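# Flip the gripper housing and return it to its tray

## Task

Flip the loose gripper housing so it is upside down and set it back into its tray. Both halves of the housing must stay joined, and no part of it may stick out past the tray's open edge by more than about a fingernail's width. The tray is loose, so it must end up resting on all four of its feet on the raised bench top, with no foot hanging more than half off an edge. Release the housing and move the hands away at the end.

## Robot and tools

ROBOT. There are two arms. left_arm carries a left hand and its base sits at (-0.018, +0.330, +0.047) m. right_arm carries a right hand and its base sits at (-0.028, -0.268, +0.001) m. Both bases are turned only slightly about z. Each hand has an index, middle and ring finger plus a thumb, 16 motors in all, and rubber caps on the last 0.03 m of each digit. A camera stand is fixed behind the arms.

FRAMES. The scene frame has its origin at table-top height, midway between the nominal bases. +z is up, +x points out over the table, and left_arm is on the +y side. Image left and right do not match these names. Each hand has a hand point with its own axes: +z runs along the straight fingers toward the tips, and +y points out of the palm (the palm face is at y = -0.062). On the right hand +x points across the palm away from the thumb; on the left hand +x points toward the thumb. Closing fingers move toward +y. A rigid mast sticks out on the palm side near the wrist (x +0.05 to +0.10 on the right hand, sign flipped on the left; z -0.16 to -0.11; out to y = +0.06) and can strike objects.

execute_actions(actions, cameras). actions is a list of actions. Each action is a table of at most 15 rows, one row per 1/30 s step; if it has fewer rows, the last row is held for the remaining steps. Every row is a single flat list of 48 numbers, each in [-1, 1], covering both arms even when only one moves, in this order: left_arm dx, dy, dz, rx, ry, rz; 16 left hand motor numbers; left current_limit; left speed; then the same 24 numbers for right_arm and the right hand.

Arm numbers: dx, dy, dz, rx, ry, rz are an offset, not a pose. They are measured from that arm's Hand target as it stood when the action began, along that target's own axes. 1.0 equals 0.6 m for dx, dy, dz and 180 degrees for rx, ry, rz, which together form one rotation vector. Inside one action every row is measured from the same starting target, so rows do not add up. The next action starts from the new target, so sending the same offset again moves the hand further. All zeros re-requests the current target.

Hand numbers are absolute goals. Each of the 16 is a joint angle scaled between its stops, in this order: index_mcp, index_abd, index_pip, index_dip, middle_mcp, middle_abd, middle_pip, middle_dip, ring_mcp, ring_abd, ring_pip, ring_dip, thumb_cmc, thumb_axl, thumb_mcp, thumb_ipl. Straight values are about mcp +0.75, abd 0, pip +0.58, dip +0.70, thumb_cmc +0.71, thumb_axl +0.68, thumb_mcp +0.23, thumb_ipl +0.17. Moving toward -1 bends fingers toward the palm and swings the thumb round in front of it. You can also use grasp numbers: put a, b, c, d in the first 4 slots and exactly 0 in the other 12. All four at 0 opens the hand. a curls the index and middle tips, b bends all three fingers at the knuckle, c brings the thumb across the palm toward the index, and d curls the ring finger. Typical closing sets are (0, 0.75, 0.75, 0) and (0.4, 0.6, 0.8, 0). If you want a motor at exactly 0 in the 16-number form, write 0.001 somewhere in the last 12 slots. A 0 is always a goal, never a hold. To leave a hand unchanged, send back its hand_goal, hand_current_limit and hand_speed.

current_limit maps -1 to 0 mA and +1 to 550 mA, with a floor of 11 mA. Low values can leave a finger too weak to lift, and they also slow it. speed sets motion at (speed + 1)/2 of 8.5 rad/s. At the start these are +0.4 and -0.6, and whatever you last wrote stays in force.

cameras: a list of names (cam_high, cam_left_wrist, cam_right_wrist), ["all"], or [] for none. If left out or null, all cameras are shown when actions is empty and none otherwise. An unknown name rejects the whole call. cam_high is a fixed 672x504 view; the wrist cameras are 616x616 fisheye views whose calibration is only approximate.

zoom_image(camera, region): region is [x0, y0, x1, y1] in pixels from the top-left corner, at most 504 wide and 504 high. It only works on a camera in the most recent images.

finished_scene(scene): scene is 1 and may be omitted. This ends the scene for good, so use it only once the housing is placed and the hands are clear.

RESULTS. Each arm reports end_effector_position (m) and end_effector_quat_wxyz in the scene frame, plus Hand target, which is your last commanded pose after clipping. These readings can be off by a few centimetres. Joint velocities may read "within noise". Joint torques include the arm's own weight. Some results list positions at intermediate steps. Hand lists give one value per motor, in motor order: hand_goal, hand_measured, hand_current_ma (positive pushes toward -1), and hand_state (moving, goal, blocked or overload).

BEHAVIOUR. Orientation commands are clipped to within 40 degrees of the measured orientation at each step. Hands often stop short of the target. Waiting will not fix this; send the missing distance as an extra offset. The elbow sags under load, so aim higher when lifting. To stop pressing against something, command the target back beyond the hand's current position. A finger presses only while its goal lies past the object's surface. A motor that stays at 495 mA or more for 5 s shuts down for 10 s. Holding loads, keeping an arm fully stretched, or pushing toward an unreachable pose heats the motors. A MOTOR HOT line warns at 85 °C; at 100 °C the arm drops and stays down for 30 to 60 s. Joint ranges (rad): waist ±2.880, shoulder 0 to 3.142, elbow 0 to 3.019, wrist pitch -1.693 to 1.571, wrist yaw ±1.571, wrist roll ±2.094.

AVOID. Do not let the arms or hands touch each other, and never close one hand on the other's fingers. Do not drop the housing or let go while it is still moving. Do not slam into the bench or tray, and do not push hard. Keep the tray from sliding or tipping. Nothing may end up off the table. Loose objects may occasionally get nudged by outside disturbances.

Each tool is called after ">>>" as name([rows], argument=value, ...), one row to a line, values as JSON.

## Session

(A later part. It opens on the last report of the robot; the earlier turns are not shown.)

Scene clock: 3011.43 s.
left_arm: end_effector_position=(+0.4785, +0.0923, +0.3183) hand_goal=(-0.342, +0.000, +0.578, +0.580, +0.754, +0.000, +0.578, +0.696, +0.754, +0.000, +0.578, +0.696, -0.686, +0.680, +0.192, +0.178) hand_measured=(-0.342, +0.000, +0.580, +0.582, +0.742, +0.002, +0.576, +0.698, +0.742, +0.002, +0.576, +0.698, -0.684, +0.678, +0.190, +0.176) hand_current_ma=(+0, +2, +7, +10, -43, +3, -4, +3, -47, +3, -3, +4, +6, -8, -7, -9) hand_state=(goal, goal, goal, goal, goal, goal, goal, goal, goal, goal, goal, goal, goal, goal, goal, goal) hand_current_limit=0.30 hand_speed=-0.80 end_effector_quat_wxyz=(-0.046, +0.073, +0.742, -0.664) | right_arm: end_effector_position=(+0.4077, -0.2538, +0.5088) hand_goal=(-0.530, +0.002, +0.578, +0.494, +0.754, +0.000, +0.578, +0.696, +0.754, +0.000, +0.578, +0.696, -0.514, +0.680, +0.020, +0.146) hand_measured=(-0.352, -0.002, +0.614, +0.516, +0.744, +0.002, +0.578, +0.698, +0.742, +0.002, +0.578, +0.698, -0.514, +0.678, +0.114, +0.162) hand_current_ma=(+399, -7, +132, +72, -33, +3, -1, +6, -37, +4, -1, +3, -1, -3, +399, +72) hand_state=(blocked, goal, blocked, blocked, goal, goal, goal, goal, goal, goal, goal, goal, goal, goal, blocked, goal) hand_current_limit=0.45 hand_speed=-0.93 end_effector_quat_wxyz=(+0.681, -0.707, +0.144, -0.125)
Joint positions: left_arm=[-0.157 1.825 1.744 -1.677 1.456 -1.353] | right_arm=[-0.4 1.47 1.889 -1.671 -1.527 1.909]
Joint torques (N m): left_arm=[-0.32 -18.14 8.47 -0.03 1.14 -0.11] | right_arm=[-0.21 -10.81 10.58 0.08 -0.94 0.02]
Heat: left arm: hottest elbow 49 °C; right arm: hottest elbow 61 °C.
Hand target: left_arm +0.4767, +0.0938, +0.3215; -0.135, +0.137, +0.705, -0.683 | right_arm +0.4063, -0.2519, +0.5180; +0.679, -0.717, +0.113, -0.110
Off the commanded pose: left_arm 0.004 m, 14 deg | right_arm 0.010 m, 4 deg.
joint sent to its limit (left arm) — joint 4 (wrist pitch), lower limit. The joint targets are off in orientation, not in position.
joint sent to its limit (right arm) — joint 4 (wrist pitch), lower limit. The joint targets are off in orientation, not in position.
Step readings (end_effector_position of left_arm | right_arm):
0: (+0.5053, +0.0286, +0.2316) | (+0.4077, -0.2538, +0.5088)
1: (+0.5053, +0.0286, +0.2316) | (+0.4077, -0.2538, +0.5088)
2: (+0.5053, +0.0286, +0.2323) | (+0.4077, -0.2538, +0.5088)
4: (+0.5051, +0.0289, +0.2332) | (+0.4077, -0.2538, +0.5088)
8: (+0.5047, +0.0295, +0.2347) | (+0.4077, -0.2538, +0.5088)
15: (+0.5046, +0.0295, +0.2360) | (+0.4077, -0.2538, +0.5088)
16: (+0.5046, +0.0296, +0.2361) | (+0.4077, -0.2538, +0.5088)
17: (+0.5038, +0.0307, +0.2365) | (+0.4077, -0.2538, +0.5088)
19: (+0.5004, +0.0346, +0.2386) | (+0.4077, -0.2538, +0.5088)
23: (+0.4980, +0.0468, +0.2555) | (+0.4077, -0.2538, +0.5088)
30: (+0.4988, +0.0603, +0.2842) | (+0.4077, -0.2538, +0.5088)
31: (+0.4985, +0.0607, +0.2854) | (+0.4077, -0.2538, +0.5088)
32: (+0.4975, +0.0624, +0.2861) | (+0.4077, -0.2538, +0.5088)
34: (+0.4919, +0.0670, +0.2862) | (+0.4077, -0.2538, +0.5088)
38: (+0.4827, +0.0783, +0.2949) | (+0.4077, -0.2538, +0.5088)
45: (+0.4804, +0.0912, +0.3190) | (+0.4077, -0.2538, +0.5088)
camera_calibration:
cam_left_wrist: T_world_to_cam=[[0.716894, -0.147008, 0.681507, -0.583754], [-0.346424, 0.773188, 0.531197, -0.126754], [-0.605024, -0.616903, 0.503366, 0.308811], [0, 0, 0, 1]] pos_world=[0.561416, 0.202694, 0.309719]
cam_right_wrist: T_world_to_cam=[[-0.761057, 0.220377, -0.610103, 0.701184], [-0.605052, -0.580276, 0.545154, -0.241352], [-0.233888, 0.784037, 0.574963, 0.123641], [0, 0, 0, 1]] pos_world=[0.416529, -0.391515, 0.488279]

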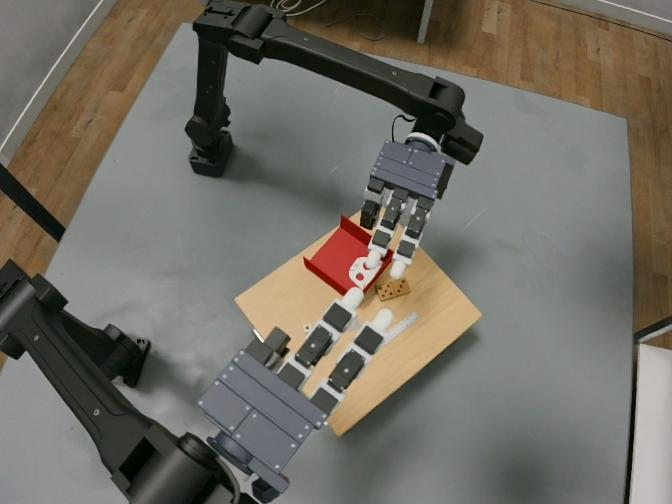

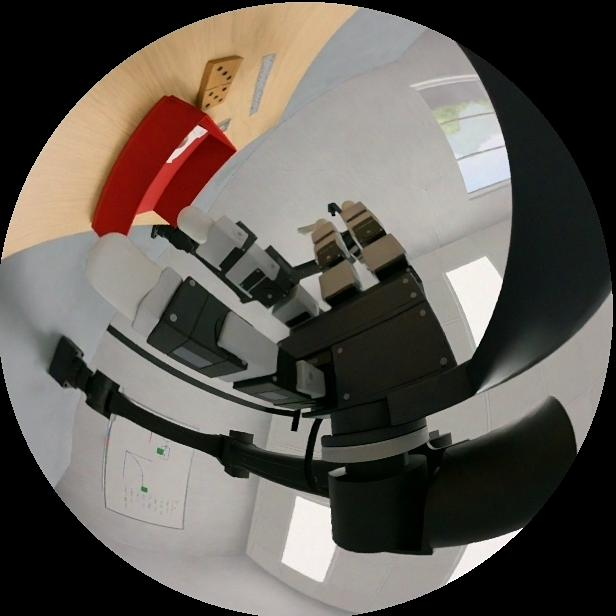

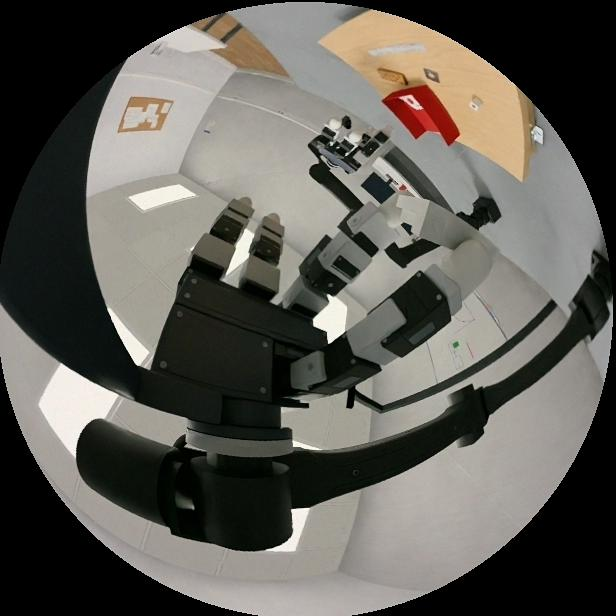

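>>> zoom_image(camera="cam_left_wrist", region=[140, 70, 260, 190])

>>> zoom_image(camera="cam_left_wrist", region=[70, 170, 190, 260])

>>> zoom_image(camera="cam_high", region=[330, 240, 400, 310])

Scaled by 4.200 from the camera's 616x616 image, which has a finer 880x880 frame.

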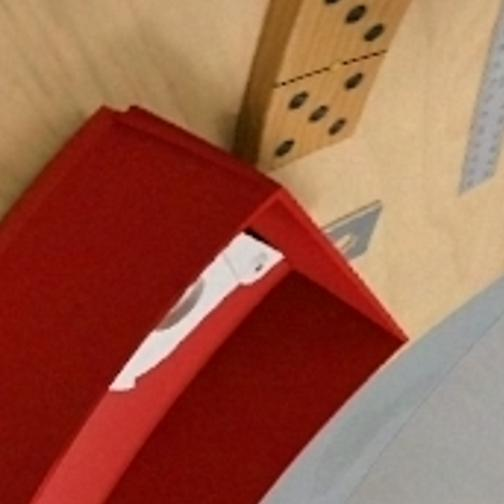

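Scaled by 4.200 from the camera's 616x616 image, which has a finer 880x880 frame.

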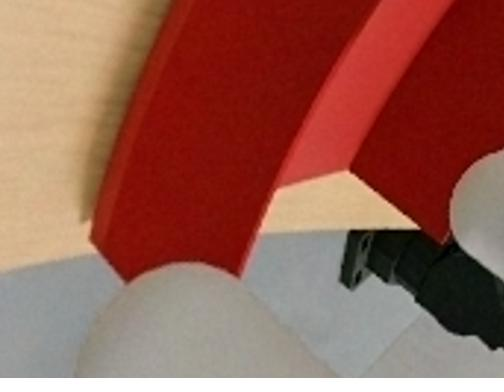

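Scaled by 7.200 from the camera's 672x504 image, which has a finer 960x720 frame.

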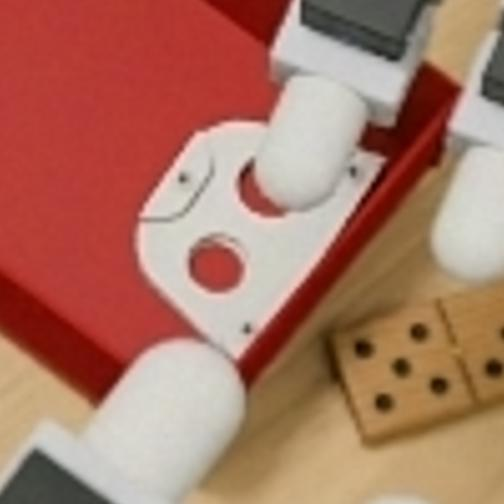

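>>> execute_actions([
  [[0.02,0,-0.055,0,0,0,-0.342,0,0.577,0.58,0.754,0,0.577,0.696,0.754,0,0.577,0.696,-0.686,0.68,0.191,0.178,0.3,-0.8,0,0,0,0,0,0,-0.53,0.001,0.577,0.493,0.754,0,0.577,0.696,0.754,0,0.577,0.696,-0.514,0.68,0.02,0.146,0.45,-0.93]],
], cameras=["all"])

>>> zoom_image(camera="cam_high", region=[330, 240, 400, 310])

>>> zoom_image(camera="cam_high", region=[290, 200, 410, 300])

>>> zoom_image(camera="cam_right_wrist", region=[370, 70, 470, 150])

Scene clock: 3064.67 s.
left_arm: end_effector_position=(+0.4829, +0.1301, +0.3137) hand_goal=(-0.342, +0.000, +0.578, +0.580, +0.754, +0.000, +0.578, +0.696, +0.754, +0.000, +0.578, +0.696, -0.686, +0.680, +0.192, +0.178) hand_measured=(-0.342, +0.000, +0.580, +0.582, +0.742, +0.002, +0.576, +0.698, +0.742, +0.002, +0.576, +0.698, -0.684, +0.678, +0.190, +0.176) hand_current_ma=(+0, +2, +7, +10, -43, +3, -4, +3, -47, +3, -3, +4, +6, -8, -7, -9) hand_state=(goal, goal, goal, goal, goal, goal, goal, goal, goal, goal, goal, goal, goal, goal, goal, goal) hand_current_limit=0.30 hand_speed=-0.80 end_effector_quat_wxyz=(-0.029, +0.044, +0.751, -0.658) | right_arm: end_effector_position=(+0.4077, -0.2538, +0.5088) hand_goal=(-0.530, +0.002, +0.578, +0.494, +0.754, +0.000, +0.578, +0.696, +0.754, +0.000, +0.578, +0.696, -0.514, +0.680, +0.020, +0.146) hand_measured=(-0.352, -0.002, +0.614, +0.516, +0.744, +0.002, +0.578, +0.698, +0.742, +0.002, +0.578, +0.698, -0.514, +0.678, +0.114, +0.162) hand_current_ma=(+399, -7, +132, +72, -33, +3, -1, +6, -37, +4, -1, +3, -1, -3, +399, +72) hand_state=(blocked, goal, blocked, blocked, goal, goal, goal, goal, goal, goal, goal, goal, goal, goal, blocked, goal) hand_current_limit=0.45 hand_speed=-0.93 end_effector_quat_wxyz=(+0.681, -0.707, +0.144, -0.125)
Joint positions: left_arm=[-0.088 1.804 1.709 -1.677 1.436 -1.353] | right_arm=[-0.4 1.47 1.889 -1.671 -1.527 1.909]
Joint torques (N m): left_arm=[-1.32 -19.37 8.14 -0.12 1 -0.11] | right_arm=[-0.32 -10.99 10.51 0.06 -0.96 0.03]
Heat: left arm: hottest elbow 49 °C; right arm: hottest elbow 61 °C.
Hand target: left_arm +0.4781, +0.1289, +0.3227; -0.135, +0.137, +0.705, -0.683 | right_arm +0.4063, -0.2519, +0.5180; +0.679, -0.717, +0.113, -0.110
Off the commanded pose: left_arm 0.010 m, 17 deg | right_arm 0.010 m, 4 deg.
joint sent to its limit (left arm) — joint 4 (wrist pitch), lower limit. The joint targets are off in orientation, not in position.
joint sent to its limit (right arm) — joint 4 (wrist pitch), lower limit. The joint targets are off in orientation, not in position.
Step readings (end_effector_position of left_arm | right_arm):
0: (+0.4785, +0.0923, +0.3183) | (+0.4077, -0.2538, +0.5088)
1: (+0.4785, +0.0925, +0.3182) | (+0.4077, -0.2538, +0.5088)
2: (+0.4782, +0.0932, +0.3175) | (+0.4077, -0.2538, +0.5088)
4: (+0.4771, +0.0979, +0.3148) | (+0.4077, -0.2538, +0.5088)
8: (+0.4788, +0.1149, +0.3102) | (+0.4077, -0.2538, +0.5088)
15: (+0.4835, +0.1302, +0.3116) | (+0.4077, -0.2538, +0.5088)
camera_calibration:
cam_left_wrist: T_world_to_cam=[[0.733441, -0.113546, 0.670202, -0.587046], [-0.389333, 0.738038, 0.551108, -0.132942], [-0.557211, -0.665137, 0.4971, 0.322309], [0, 0, 0, 1]] pos_world=[0.558399, 0.245839, 0.306485]
cam_right_wrist: T_world_to_cam=[[-0.761057, 0.220377, -0.610103, 0.701184], [-0.605052, -0.580276, 0.545154, -0.241352], [-0.233888, 0.784037, 0.574963, 0.123641], [0, 0, 0, 1]] pos_world=[0.416529, -0.391515, 0.488279]

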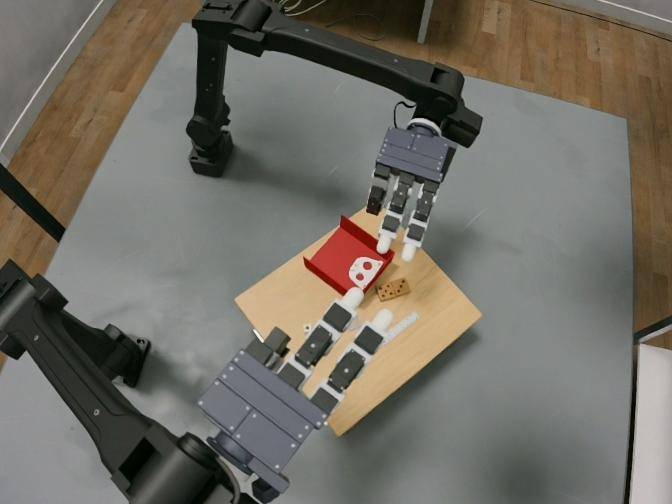

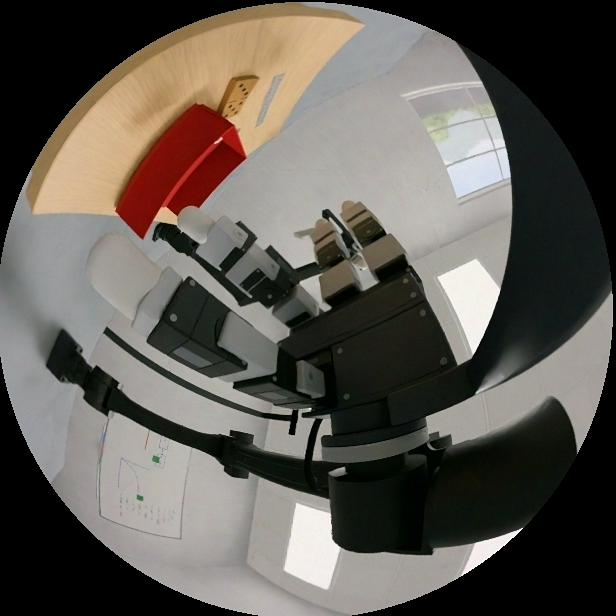

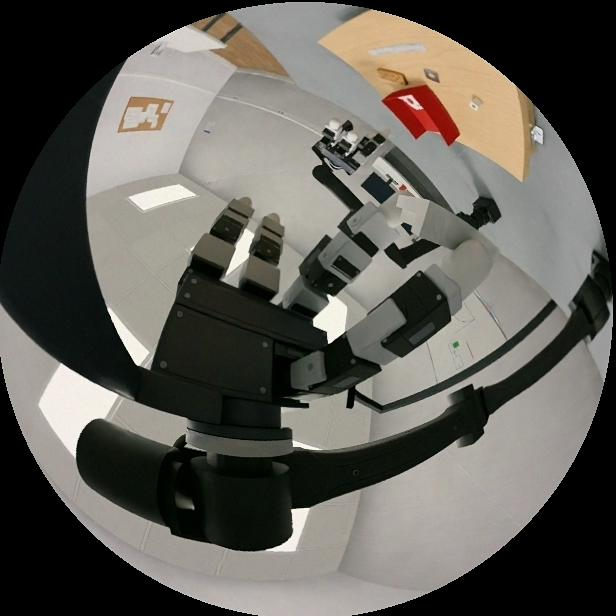

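Scaled by 7.200 from the camera's 672x504 image, which has a finer 960x720 frame.

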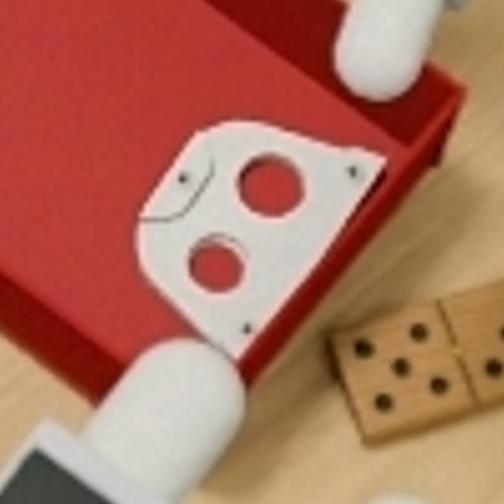

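Scaled by 4.200 from the camera's 672x504 image, which has a finer 960x720 frame.

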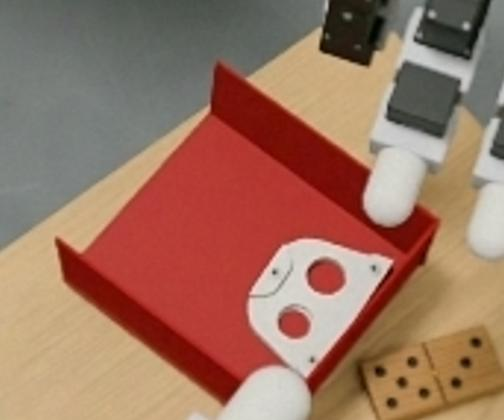

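Scaled by 5.040 from the camera's 616x616 image, which has a finer 880x880 frame.

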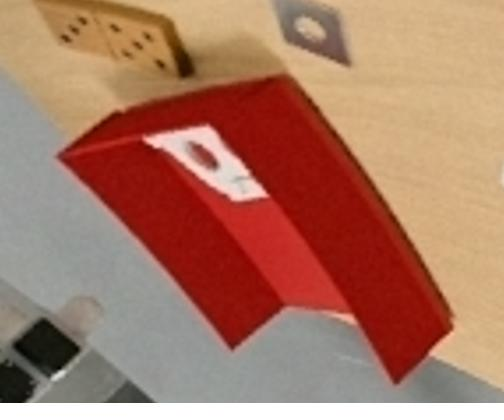

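>>> execute_actions([
  [[-0.0306,0,0.0457,0,0,0,-0.342,0,0.577,0.58,0.754,0,0.577,0.696,0.754,0,0.577,0.696,-0.686,0.68,0.191,0.178,0.3,-0.8,0,0,0,0,0,0,-0.53,0.001,0.577,0.493,0.754,0,0.577,0.696,0.754,0,0.577,0.696,-0.514,0.68,0.02,0.146,0.45,-0.93]],
  [[-0.0306,0,0.0457,0,0,0,-0.342,0,0.577,0.58,0.754,0,0.577,0.696,0.754,0,0.577,0.696,-0.686,0.68,0.191,0.178,0.3,-0.8,0,0,0,0,0,0,-0.53,0.001,0.577,0.493,0.754,0,0.577,0.696,0.754,0,0.577,0.696,-0.514,0.68,0.02,0.146,0.45,-0.93]],
  [[-0.0306,0.033,0.0457,0,0,0,-0.342,0,0.577,0.58,0.754,0,0.577,0.696,0.754,0,0.577,0.696,-0.686,0.68,0.191,0.178,0.3,-0.8,0,0,0,0,0,0,-0.53,0.001,0.577,0.493,0.754,0,0.577,0.696,0.754,0,0.577,0.696,-0.514,0.68,0.02,0.146,0.45,-0.93]],
  [[0,0.06,0,0,0,0,-0.342,0,0.577,0.58,0.754,0,0.577,0.696,0.754,0,0.577,0.696,-0.686,0.68,0.191,0.178,0.3,-0.8,0,0,0,0,0,0,-0.53,0.001,0.577,0.493,0.754,0,0.577,0.696,0.754,0,0.577,0.696,-0.514,0.68,0.02,0.146,0.45,-0.93]],
], cameras=["cam_right_wrist","cam_high"])

>>> zoom_image(camera="cam_right_wrist", region=[370, 70, 470, 150])

>>> zoom_image(camera="cam_high", region=[290, 200, 410, 300])

Scene clock: 3091.43 s.
left_arm: end_effector_position=(+0.4921, +0.0331, +0.2688) hand_goal=(-0.342, +0.000, +0.578, +0.580, +0.754, +0.000, +0.578, +0.696, +0.754, +0.000, +0.578, +0.696, -0.686, +0.680, +0.192, +0.178) hand_measured=(-0.342, +0.000, +0.580, +0.582, +0.742, +0.002, +0.576, +0.698, +0.742, +0.002, +0.576, +0.698, -0.684, +0.678, +0.190, +0.176) hand_current_ma=(-2, +2, +7, +10, -43, +3, -4, +3, -47, +3, -3, +4, +5, -8, -7, -9) hand_state=(goal, goal, goal, goal, goal, goal, goal, goal, goal, goal, goal, goal, goal, goal, goal, goal) hand_current_limit=0.30 hand_speed=-0.80 end_effector_quat_wxyz=(-0.092, +0.093, +0.729, -0.672) | right_arm: end_effector_position=(+0.4077, -0.2538, +0.5088) hand_goal=(-0.530, +0.002, +0.578, +0.494, +0.754, +0.000, +0.578, +0.696, +0.754, +0.000, +0.578, +0.696, -0.514, +0.680, +0.020, +0.146) hand_measured=(-0.352, -0.002, +0.614, +0.516, +0.744, +0.002, +0.578, +0.698, +0.742, +0.002, +0.578, +0.698, -0.514, +0.678, +0.114, +0.162) hand_current_ma=(+399, -7, +132, +72, -33, +3, -1, +6, -37, +4, -1, +3, -1, -3, +399, +72) hand_state=(blocked, goal, blocked, blocked, goal, goal, goal, goal, goal, goal, goal, goal, goal, goal, blocked, goal) hand_current_limit=0.45 hand_speed=-0.93 end_effector_quat_wxyz=(+0.681, -0.707, +0.144, -0.125)
Joint positions: left_arm=[-0.252 1.981 1.826 -1.677 1.489 -1.318] | right_arm=[-0.4 1.47 1.889 -1.671 -1.527 1.909]
Joint torques (N m): left_arm=[-0.91 -18.43 9.24 -0.34 0.97 0.17] | right_arm=[-0.32 -11.05 10.51 0.09 -0.93 0.02]
Heat: left arm: hottest elbow 52 °C; right arm: hottest elbow 61 °C.
Hand target: left_arm +0.4985, +0.0336, +0.2642; -0.135, +0.137, +0.705, -0.683 | right_arm +0.4063, -0.2519, +0.5180; +0.679, -0.717, +0.113, -0.110
Off the commanded pose: left_arm 0.008 m, 8 deg | right_arm 0.010 m, 4 deg.
joint sent to its limit (left arm) — joint 4 (wrist pitch), lower limit. The joint targets are off in orientation, not in position.
joint sent to its limit (right arm) — joint 4 (wrist pitch), lower limit. The joint targets are off in orientation, not in position.
Step readings (end_effector_position of left_arm | right_arm):
0: (+0.4828, +0.1301, +0.3136) | (+0.4077, -0.2538, +0.5088)
1: (+0.4827, +0.1299, +0.3136) | (+0.4077, -0.2538, +0.5088)
2: (+0.4820, +0.1279, +0.3137) | (+0.4077, -0.2538, +0.5088)
4: (+0.4807, +0.1238, +0.3147) | (+0.4077, -0.2538, +0.5088)
8: (+0.4750, +0.1093, +0.3156) | (+0.4077, -0.2538, +0.5088)
15: (+0.4710, +0.0957, +0.3132) | (+0.4077, -0.2538, +0.5088)
16: (+0.4713, +0.0956, +0.3130) | (+0.4077, -0.2538, +0.5088)
17: (+0.4723, +0.0945, +0.3133) | (+0.4077, -0.2538, +0.5088)
19: (+0.4766, +0.0902, +0.3150) | (+0.4077, -0.2538, +0.5088)
23: (+0.4822, +0.0784, +0.3151) | (+0.4077, -0.2538, +0.5088)
30: (+0.4788, +0.0656, +0.3093) | (+0.4077, -0.2538, +0.5088)
31: (+0.4790, +0.0653, +0.3094) | (+0.4077, -0.2538, +0.5088)
32: (+0.4797, +0.0638, +0.3095) | (+0.4077, -0.2538, +0.5088)
34: (+0.4833, +0.0591, +0.3101) | (+0.4077, -0.2538, +0.5088)
38: (+0.4875, +0.0475, +0.3029) | (+0.4077, -0.2538, +0.5088)
45: (+0.4849, +0.0348, +0.2859) | (+0.4077, -0.2538, +0.5088)
46: (+0.4849, +0.0346, +0.2855) | (+0.4077, -0.2538, +0.5088)
47: (+0.4851, +0.0345, +0.2850) | (+0.4077, -0.2538, +0.5088)
49: (+0.4861, +0.0343, +0.2842) | (+0.4077, -0.2538, +0.5088)
53: (+0.4887, +0.0337, +0.2791) | (+0.4077, -0.2538, +0.5088)
60: (+0.4917, +0.0332, +0.2694) | (+0.4077, -0.2538, +0.5088)
camera_calibration:
cam_right_wrist: T_world_to_cam=[[-0.761057, 0.220377, -0.610103, 0.701184], [-0.605052, -0.580276, 0.545154, -0.241352], [-0.233888, 0.784037, 0.574963, 0.123641], [0, 0, 0, 1]] pos_world=[0.416529, -0.391515, 0.488279]
Images, in order (width x height): cam_high 672x504, cam_right_wrist 616x616.

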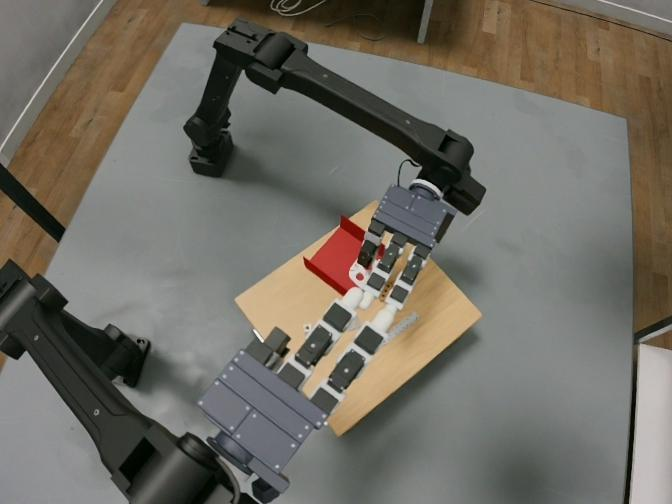

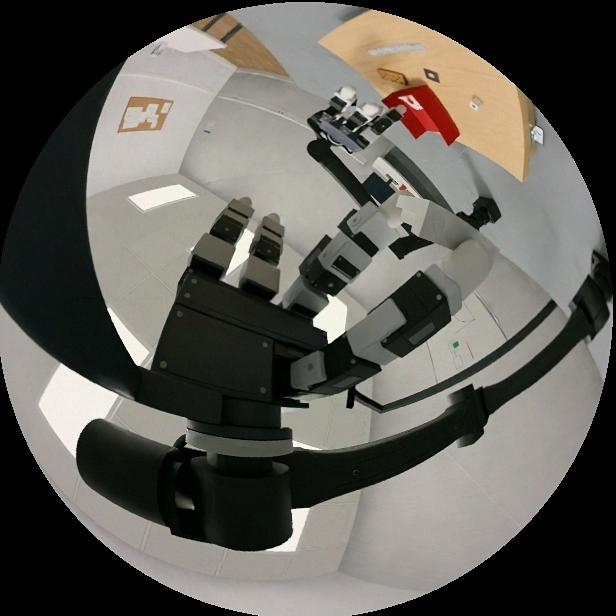

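Scaled by 5.040 from the camera's 616x616 image, which has a finer 880x880 frame.

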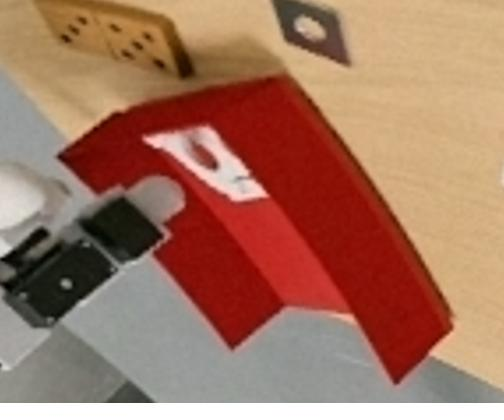

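Scaled by 4.200 from the camera's 672x504 image, which has a finer 960x720 frame.

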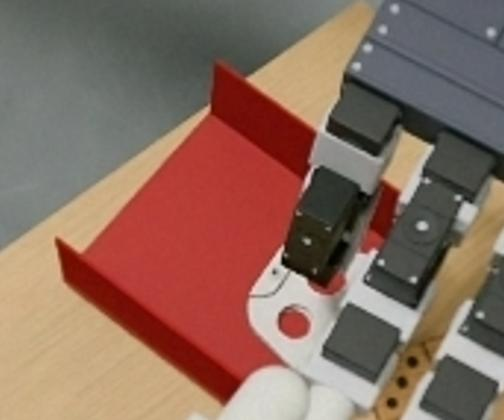

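>>> execute_actions([
  [[0.001,0.03,0,0,0,0,-0.342,0,0.577,0.58,0.754,0,0.577,0.696,0.754,0,0.577,0.696,-0.686,0.68,0.191,0.178,0.3,-0.8,0,0,0,0,0,0,-0.53,0.001,0.577,0.493,0.754,0,0.577,0.696,0.754,0,0.577,0.696,-0.514,0.68,0.02,0.146,0.45,-0.93]],
], cameras=["cam_right_wrist"])

>>> zoom_image(camera="cam_right_wrist", region=[370, 70, 470, 150])

Scene clock: 3099.20 s.
left_arm: end_effector_position=(+0.4943, +0.0330, +0.2558) hand_goal=(-0.342, +0.000, +0.578, +0.580, +0.754, +0.000, +0.578, +0.696, +0.754, +0.000, +0.578, +0.696, -0.686, +0.680, +0.192, +0.178) hand_measured=(-0.342, +0.000, +0.580, +0.582, +0.742, +0.002, +0.576, +0.698, +0.742, +0.002, +0.576, +0.698, -0.684, +0.678, +0.190, +0.176) hand_current_ma=(-2, +2, +7, +10, -43, +3, -4, +3, -47, +3, -3, +4, +5, -8, -7, -9) hand_state=(goal, goal, goal, goal, goal, goal, goal, goal, goal, goal, goal, goal, goal, goal, goal, goal) hand_current_limit=0.30 hand_speed=-0.80 end_effector_quat_wxyz=(-0.088, +0.099, +0.729, -0.671) | right_arm: end_effector_position=(+0.4077, -0.2538, +0.5088) hand_goal=(-0.530, +0.002, +0.578, +0.494, +0.754, +0.000, +0.578, +0.696, +0.754, +0.000, +0.578, +0.696, -0.514, +0.680, +0.020, +0.146) hand_measured=(-0.352, -0.002, +0.614, +0.516, +0.744, +0.002, +0.578, +0.698, +0.742, +0.002, +0.578, +0.698, -0.514, +0.678, +0.114, +0.162) hand_current_ma=(+399, -7, +132, +72, -33, +3, -1, +6, -37, +4, -1, +3, -1, -3, +399, +72) hand_state=(blocked, goal, blocked, blocked, goal, goal, goal, goal, goal, goal, goal, goal, goal, goal, blocked, goal) hand_current_limit=0.45 hand_speed=-0.93 end_effector_quat_wxyz=(+0.681, -0.707, +0.144, -0.125)
Joint positions: left_arm=[-0.252 1.996 1.817 -1.677 1.484 -1.279] | right_arm=[-0.4 1.47 1.889 -1.671 -1.527 1.909]
Joint torques (N m): left_arm=[-0.85 -18.84 8.38 -0.25 0.96 0.22] | right_arm=[-0.56 -11.11 10.58 0.2 -0.94 0.04]
Heat: left arm: hottest elbow 52 °C; right arm: hottest elbow 61 °C.
Hand target: left_arm +0.4981, +0.0344, +0.2460; -0.135, +0.137, +0.705, -0.683 | right_arm +0.4063, -0.2519, +0.5180; +0.679, -0.717, +0.113, -0.110
Off the commanded pose: left_arm 0.010 m, 8 deg | right_arm 0.010 m, 4 deg.
joint sent to its limit (left arm) — joint 4 (wrist pitch), lower limit. The joint targets are off in orientation, not in position.
joint sent to its limit (right arm) — joint 4 (wrist pitch), lower limit. The joint targets are off in orientation, not in position.
Step readings (end_effector_position of left_arm | right_arm):
0: (+0.4921, +0.0331, +0.2688) | (+0.4077, -0.2538, +0.5088)
1: (+0.4922, +0.0331, +0.2688) | (+0.4077, -0.2538, +0.5088)
2: (+0.4924, +0.0331, +0.2687) | (+0.4077, -0.2538, +0.5088)
4: (+0.4930, +0.0330, +0.2678) | (+0.4077, -0.2538, +0.5088)
8: (+0.4934, +0.0330, +0.2639) | (+0.4077, -0.2538, +0.5088)
15: (+0.4940, +0.0330, +0.2563) | (+0.4077, -0.2538, +0.5088)
camera_calibration:
cam_right_wrist: T_world_to_cam=[[-0.761057, 0.220377, -0.610103, 0.701184], [-0.605052, -0.580276, 0.545154, -0.241352], [-0.233888, 0.784037, 0.574963, 0.123641], [0, 0, 0, 1]] pos_world=[0.416529, -0.391515, 0.488279]
Images, in order (width x height): cam_right_wrist 616x616.

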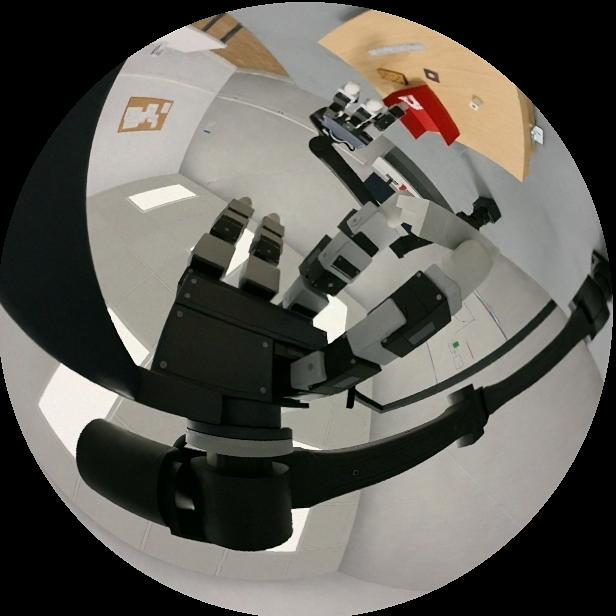

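Scaled by 5.040 from the camera's 616x616 image, which has a finer 880x880 frame.

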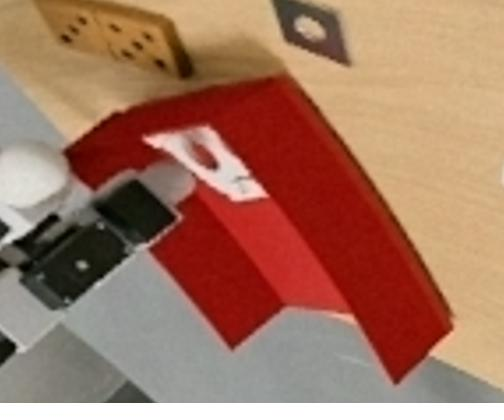

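>>> execute_actions([
  [[-0.006,0.018,-0.002,0,0,0,-0.342,0,0.577,0.58,0.754,0,0.577,0.696,0.754,0,0.577,0.696,-0.686,0.68,0.191,0.178,0.3,-0.8,0,0,0,0,0,0,-0.53,0.001,0.577,0.493,0.754,0,0.577,0.696,0.754,0,0.577,0.696,-0.514,0.68,0.02,0.146,0.45,-0.93]],
], cameras=["cam_right_wrist"])

>>> zoom_image(camera="cam_right_wrist", region=[370, 70, 470, 150])

Scene clock: 3105.30 s.
left_arm: end_effector_position=(+0.4972, +0.0326, +0.2437) hand_goal=(-0.342, +0.000, +0.578, +0.580, +0.754, +0.000, +0.578, +0.696, +0.754, +0.000, +0.578, +0.696, -0.686, +0.680, +0.192, +0.178) hand_measured=(-0.342, +0.000, +0.580, +0.582, +0.742, +0.002, +0.576, +0.698, +0.742, +0.002, +0.576, +0.698, -0.684, +0.678, +0.190, +0.176) hand_current_ma=(-2, +2, +7, +10, -43, +3, -4, +3, -47, +3, -3, +4, +5, -8, -7, -9) hand_state=(goal, goal, goal, goal, goal, goal, goal, goal, goal, goal, goal, goal, goal, goal, goal, goal) hand_current_limit=0.30 hand_speed=-0.80 end_effector_quat_wxyz=(-0.090, +0.099, +0.730, -0.670) | right_arm: end_effector_position=(+0.4077, -0.2538, +0.5088) hand_goal=(-0.530, +0.002, +0.578, +0.494, +0.754, +0.000, +0.578, +0.696, +0.754, +0.000, +0.578, +0.696, -0.514, +0.680, +0.020, +0.146) hand_measured=(-0.352, -0.002, +0.614, +0.516, +0.744, +0.002, +0.578, +0.698, +0.742, +0.002, +0.578, +0.698, -0.514, +0.678, +0.114, +0.162) hand_current_ma=(+399, -7, +132, +72, -33, +3, -1, +6, -37, +4, -1, +3, -1, -3, +399, +72) hand_state=(blocked, goal, blocked, blocked, goal, goal, goal, goal, goal, goal, goal, goal, goal, goal, blocked, goal) hand_current_limit=0.45 hand_speed=-0.93 end_effector_quat_wxyz=(+0.681, -0.707, +0.144, -0.125)
Joint positions: left_arm=[-0.252 2.017 1.817 -1.677 1.482 -1.262] | right_arm=[-0.4 1.47 1.889 -1.671 -1.527 1.909]
Joint torques (N m): left_arm=[-0.56 -19.02 8.62 -0.16 0.96 0.26] | right_arm=[-0.21 -10.64 10.55 0.14 -0.93 0.02]
Heat: left arm: hottest elbow 51 °C; right arm: hottest elbow 61 °C.
Hand target: left_arm +0.5019, +0.0344, +0.2353; -0.135, +0.137, +0.705, -0.683 | right_arm +0.4063, -0.2519, +0.5180; +0.679, -0.717, +0.113, -0.110
Off the commanded pose: left_arm 0.010 m, 8 deg | right_arm 0.010 m, 4 deg.
joint sent to its limit (left arm) — joint 4 (wrist pitch), lower limit. The joint targets are off in orientation, not in position.
joint sent to its limit (right arm) — joint 4 (wrist pitch), lower limit. The joint targets are off in orientation, not in position.
Step readings (end_effector_position of left_arm | right_arm):
0: (+0.4944, +0.0330, +0.2558) | (+0.4077, -0.2538, +0.5088)
1: (+0.4944, +0.0330, +0.2558) | (+0.4077, -0.2538, +0.5088)
2: (+0.4945, +0.0330, +0.2558) | (+0.4077, -0.2538, +0.5088)
4: (+0.4949, +0.0329, +0.2548) | (+0.4077, -0.2538, +0.5088)
8: (+0.4960, +0.0327, +0.2504) | (+0.4077, -0.2538, +0.5088)
15: (+0.4971, +0.0326, +0.2439) | (+0.4077, -0.2538, +0.5088)
camera_calibration:
cam_right_wrist: T_world_to_cam=[[-0.761057, 0.220377, -0.610103, 0.701184], [-0.605052, -0.580276, 0.545154, -0.241352], [-0.233888, 0.784037, 0.574963, 0.123641], [0, 0, 0, 1]] pos_world=[0.416529, -0.391515, 0.488279]
Images, in order (width x height): cam_right_wrist 616x616.

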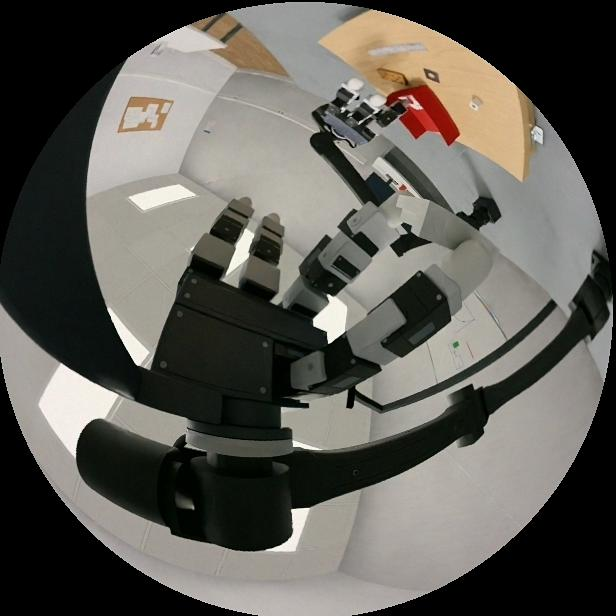

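Scaled by 5.040 from the camera's 616x616 image, which has a finer 880x880 frame.

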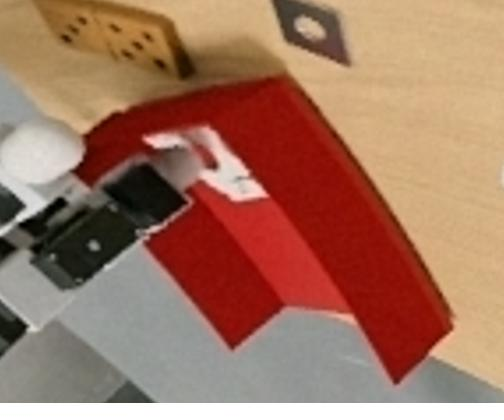

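>>> execute_actions([
  [[0.001,0.015,0.0,0,0,0,-0.342,0,0.577,0.58,0.754,0,0.577,0.696,0.754,0,0.577,0.696,-0.686,0.68,0.191,0.178,0.3,-0.8,0,0,0,0,0,0,-0.53,0.001,0.577,0.493,0.754,0,0.577,0.696,0.754,0,0.577,0.696,-0.514,0.68,0.02,0.146,0.45,-0.93]],
], cameras=["cam_right_wrist"])

>>> zoom_image(camera="cam_right_wrist", region=[370, 70, 470, 150])

Scene clock: 3110.03 s.
left_arm: end_effector_position=(+0.4978, +0.0326, +0.2382) hand_goal=(-0.342, +0.000, +0.578, +0.580, +0.754, +0.000, +0.578, +0.696, +0.754, +0.000, +0.578, +0.696, -0.686, +0.680, +0.192, +0.178) hand_measured=(-0.342, +0.000, +0.580, +0.582, +0.742, +0.002, +0.576, +0.698, +0.742, +0.002, +0.576, +0.698, -0.684, +0.678, +0.190, +0.176) hand_current_ma=(-2, +2, +7, +10, -43, +3, -4, +3, -47, +3, -3, +4, +5, -8, -7, -9) hand_state=(goal, goal, goal, goal, goal, goal, goal, goal, goal, goal, goal, goal, goal, goal, goal, goal) hand_current_limit=0.30 hand_speed=-0.80 end_effector_quat_wxyz=(-0.088, +0.102, +0.730, -0.670) | right_arm: end_effector_position=(+0.4077, -0.2538, +0.5088) hand_goal=(-0.530, +0.002, +0.578, +0.494, +0.754, +0.000, +0.578, +0.696, +0.754, +0.000, +0.578, +0.696, -0.514, +0.680, +0.020, +0.146) hand_measured=(-0.352, -0.002, +0.614, +0.516, +0.744, +0.002, +0.578, +0.698, +0.742, +0.002, +0.578, +0.698, -0.514, +0.678, +0.114, +0.162) hand_current_ma=(+399, -7, +132, +72, -33, +3, -1, +6, -37, +4, -1, +3, -1, -3, +399, +72) hand_state=(blocked, goal, blocked, blocked, goal, goal, goal, goal, goal, goal, goal, goal, goal, goal, blocked, goal) hand_current_limit=0.45 hand_speed=-0.93 end_effector_quat_wxyz=(+0.681, -0.707, +0.144, -0.125)
Joint positions: left_arm=[-0.252 2.023 1.812 -1.677 1.48 -1.243] | right_arm=[-0.4 1.47 1.889 -1.671 -1.527 1.909]
Joint torques (N m): left_arm=[-1.55 -19.96 8.02 -0.32 0.97 0.15] | right_arm=[-0.38 -11.22 10.51 0.03 -0.95 0.03]
Heat: left arm: hottest elbow 51 °C; right arm: hottest elbow 61 °C.
Hand target: left_arm +0.5015, +0.0349, +0.2265; -0.135, +0.137, +0.705, -0.683 | right_arm +0.4063, -0.2519, +0.5180; +0.679, -0.717, +0.113, -0.110
Off the commanded pose: left_arm 0.013 m, 7 deg | right_arm 0.010 m, 4 deg.
joint sent to its limit (left arm) — joint 4 (wrist pitch), lower limit. The joint targets are off in orientation, not in position.
joint sent to its limit (right arm) — joint 4 (wrist pitch), lower limit. The joint targets are off in orientation, not in position.
Step readings (end_effector_position of left_arm | right_arm):
0: (+0.4972, +0.0326, +0.2437) | (+0.4077, -0.2538, +0.5088)
1: (+0.4972, +0.0326, +0.2437) | (+0.4077, -0.2538, +0.5088)
2: (+0.4973, +0.0325, +0.2437) | (+0.4077, -0.2538, +0.5088)
4: (+0.4976, +0.0325, +0.2436) | (+0.4077, -0.2538, +0.5088)
8: (+0.4975, +0.0325, +0.2420) | (+0.4077, -0.2538, +0.5088)
15: (+0.4976, +0.0326, +0.2384) | (+0.4077, -0.2538, +0.5088)
camera_calibration:
cam_right_wrist: T_world_to_cam=[[-0.761057, 0.220377, -0.610103, 0.701184], [-0.605052, -0.580276, 0.545154, -0.241352], [-0.233888, 0.784037, 0.574963, 0.123641], [0, 0, 0, 1]] pos_world=[0.416529, -0.391515, 0.488279]
Images, in order (width x height): cam_right_wrist 616x616.

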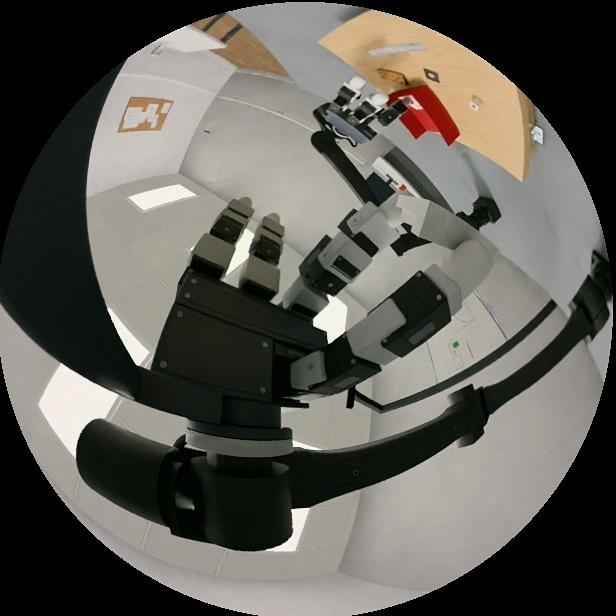

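Scaled by 5.040 from the camera's 616x616 image, which has a finer 880x880 frame.

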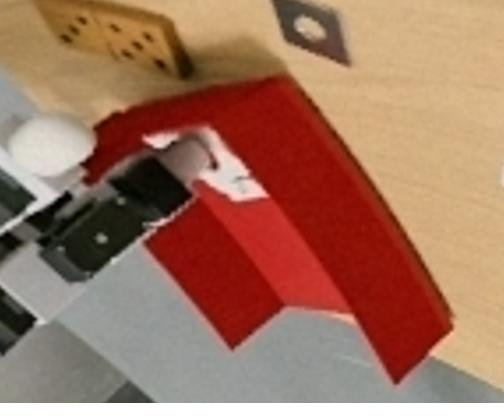

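>>> execute_actions([
  [[0.0243,-0.006,0.0048,0,0,0,-0.342,0,0.577,0.58,0.754,0,0.577,0.696,0.754,0,0.577,0.696,-0.686,0.68,0.191,0.178,0.3,-0.8,0,0,0,0,0,0,-0.53,0.001,0.577,0.493,0.754,0,0.577,0.696,0.754,0,0.577,0.696,-0.514,0.68,0.02,0.146,0.45,-0.93]],
], cameras=["cam_right_wrist","cam_high"])

>>> zoom_image(camera="cam_right_wrist", region=[370, 70, 470, 150])

>>> zoom_image(camera="cam_high", region=[290, 200, 410, 300])

Scene clock: 3117.23 s.
left_arm: end_effector_position=(+0.4882, +0.0342, +0.2325) hand_goal=(-0.342, +0.000, +0.578, +0.580, +0.754, +0.000, +0.578, +0.696, +0.754, +0.000, +0.578, +0.696, -0.686, +0.680, +0.192, +0.178) hand_measured=(-0.340, -0.022, +0.578, +0.578, +0.742, +0.002, +0.576, +0.698, +0.742, +0.002, +0.576, +0.698, -0.684, +0.678, +0.190, +0.176) hand_current_ma=(+4, -76, +1, -3, -45, +3, -4, +3, -48, +3, -3, +4, +6, -8, -7, -9) hand_state=(goal, blocked, goal, goal, goal, goal, goal, goal, goal, goal, goal, goal, goal, goal, goal, goal) hand_current_limit=0.30 hand_speed=-0.80 end_effector_quat_wxyz=(-0.093, +0.096, +0.728, -0.672) | right_arm: end_effector_position=(+0.4077, -0.2538, +0.5088) hand_goal=(-0.530, +0.002, +0.578, +0.494, +0.754, +0.000, +0.578, +0.696, +0.754, +0.000, +0.578, +0.696, -0.514, +0.680, +0.020, +0.146) hand_measured=(-0.352, -0.002, +0.614, +0.516, +0.744, +0.002, +0.578, +0.698, +0.742, +0.002, +0.578, +0.698, -0.514, +0.678, +0.114, +0.162) hand_current_ma=(+399, -7, +132, +72, -33, +3, -1, +6, -37, +4, -1, +3, -1, -3, +399, +72) hand_state=(blocked, goal, blocked, blocked, goal, goal, goal, goal, goal, goal, goal, goal, goal, goal, blocked, goal) hand_current_limit=0.45 hand_speed=-0.93 end_effector_quat_wxyz=(+0.681, -0.707, +0.144, -0.125)
Joint positions: left_arm=[-0.252 2.01 1.771 -1.677 1.487 -1.23] | right_arm=[-0.4 1.47 1.889 -1.671 -1.527 1.909]
Joint torques (N m): left_arm=[-1.08 -20.72 7.16 -0.5 0.56 0.15] | right_arm=[-0.5 -11.11 10.5 0.05 -0.93 0.02]
Heat: left arm: hottest elbow 50 °C; right arm: hottest elbow 61 °C.
Hand target: left_arm +0.4869, +0.0376, +0.2300; -0.135, +0.137, +0.705, -0.683 | right_arm +0.4063, -0.2519, +0.5180; +0.679, -0.717, +0.113, -0.110
Off the commanded pose: left_arm 0.004 m, 7 deg | right_arm 0.010 m, 4 deg.
joint sent to its limit (left arm) — joint 4 (wrist pitch), lower limit. The joint targets are off in orientation, not in position.
joint sent to its limit (right arm) — joint 4 (wrist pitch), lower limit. The joint targets are off in orientation, not in position.
Step readings (end_effector_position of left_arm | right_arm):
0: (+0.4978, +0.0326, +0.2382) | (+0.4077, -0.2538, +0.5088)
1: (+0.4976, +0.0326, +0.2379) | (+0.4077, -0.2538, +0.5088)
2: (+0.4969, +0.0328, +0.2368) | (+0.4077, -0.2538, +0.5088)
4: (+0.4938, +0.0336, +0.2328) | (+0.4077, -0.2538, +0.5088)
8: (+0.4902, +0.0336, +0.2327) | (+0.4077, -0.2538, +0.5088)
15: (+0.4883, +0.0342, +0.2324) | (+0.4077, -0.2538, +0.5088)
camera_calibration:
cam_right_wrist: T_world_to_cam=[[-0.761057, 0.220377, -0.610103, 0.701184], [-0.605052, -0.580276, 0.545154, -0.241352], [-0.233888, 0.784037, 0.574963, 0.123641], [0, 0, 0, 1]] pos_world=[0.416529, -0.391515, 0.488279]
Images, in order (width x height): cam_high 672x504, cam_right_wrist 616x616.

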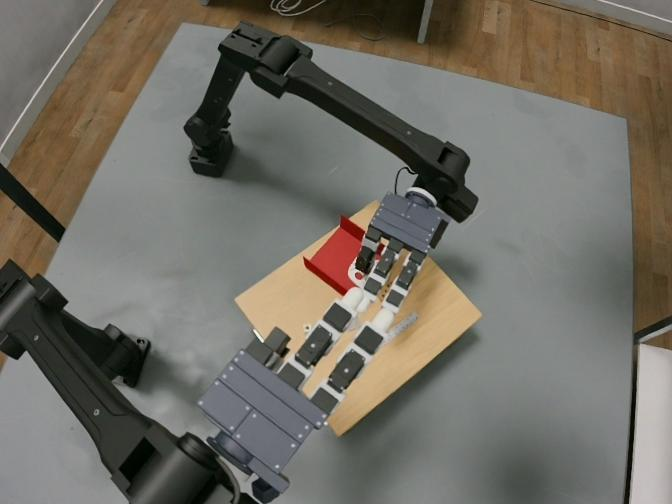

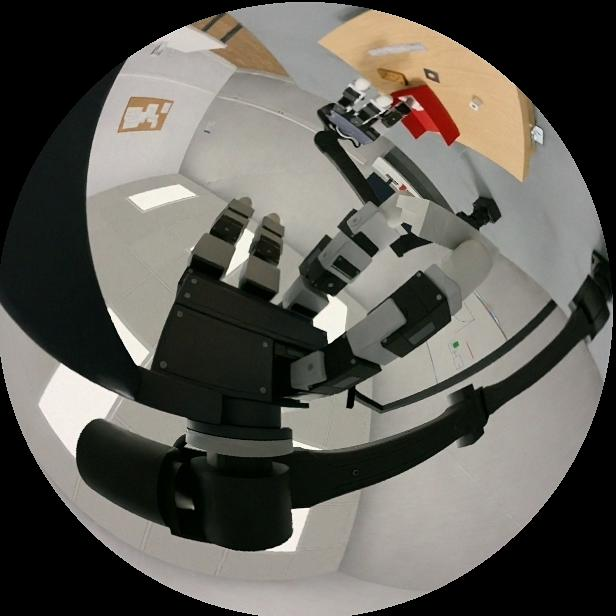

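Scaled by 5.040 from the camera's 616x616 image, which has a finer 880x880 frame.

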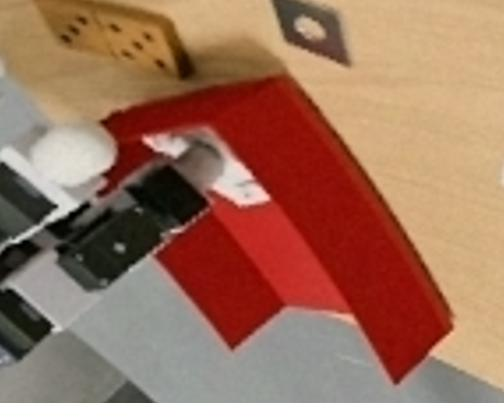

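Scaled by 4.200 from the camera's 672x504 image, which has a finer 960x720 frame.

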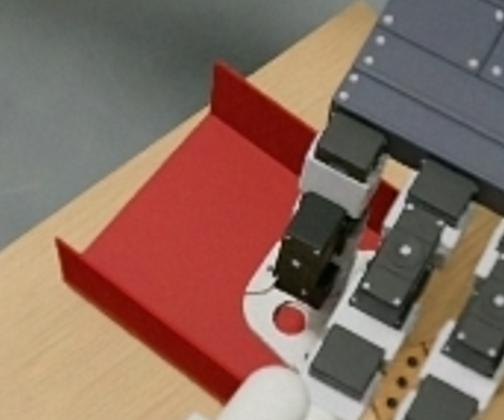

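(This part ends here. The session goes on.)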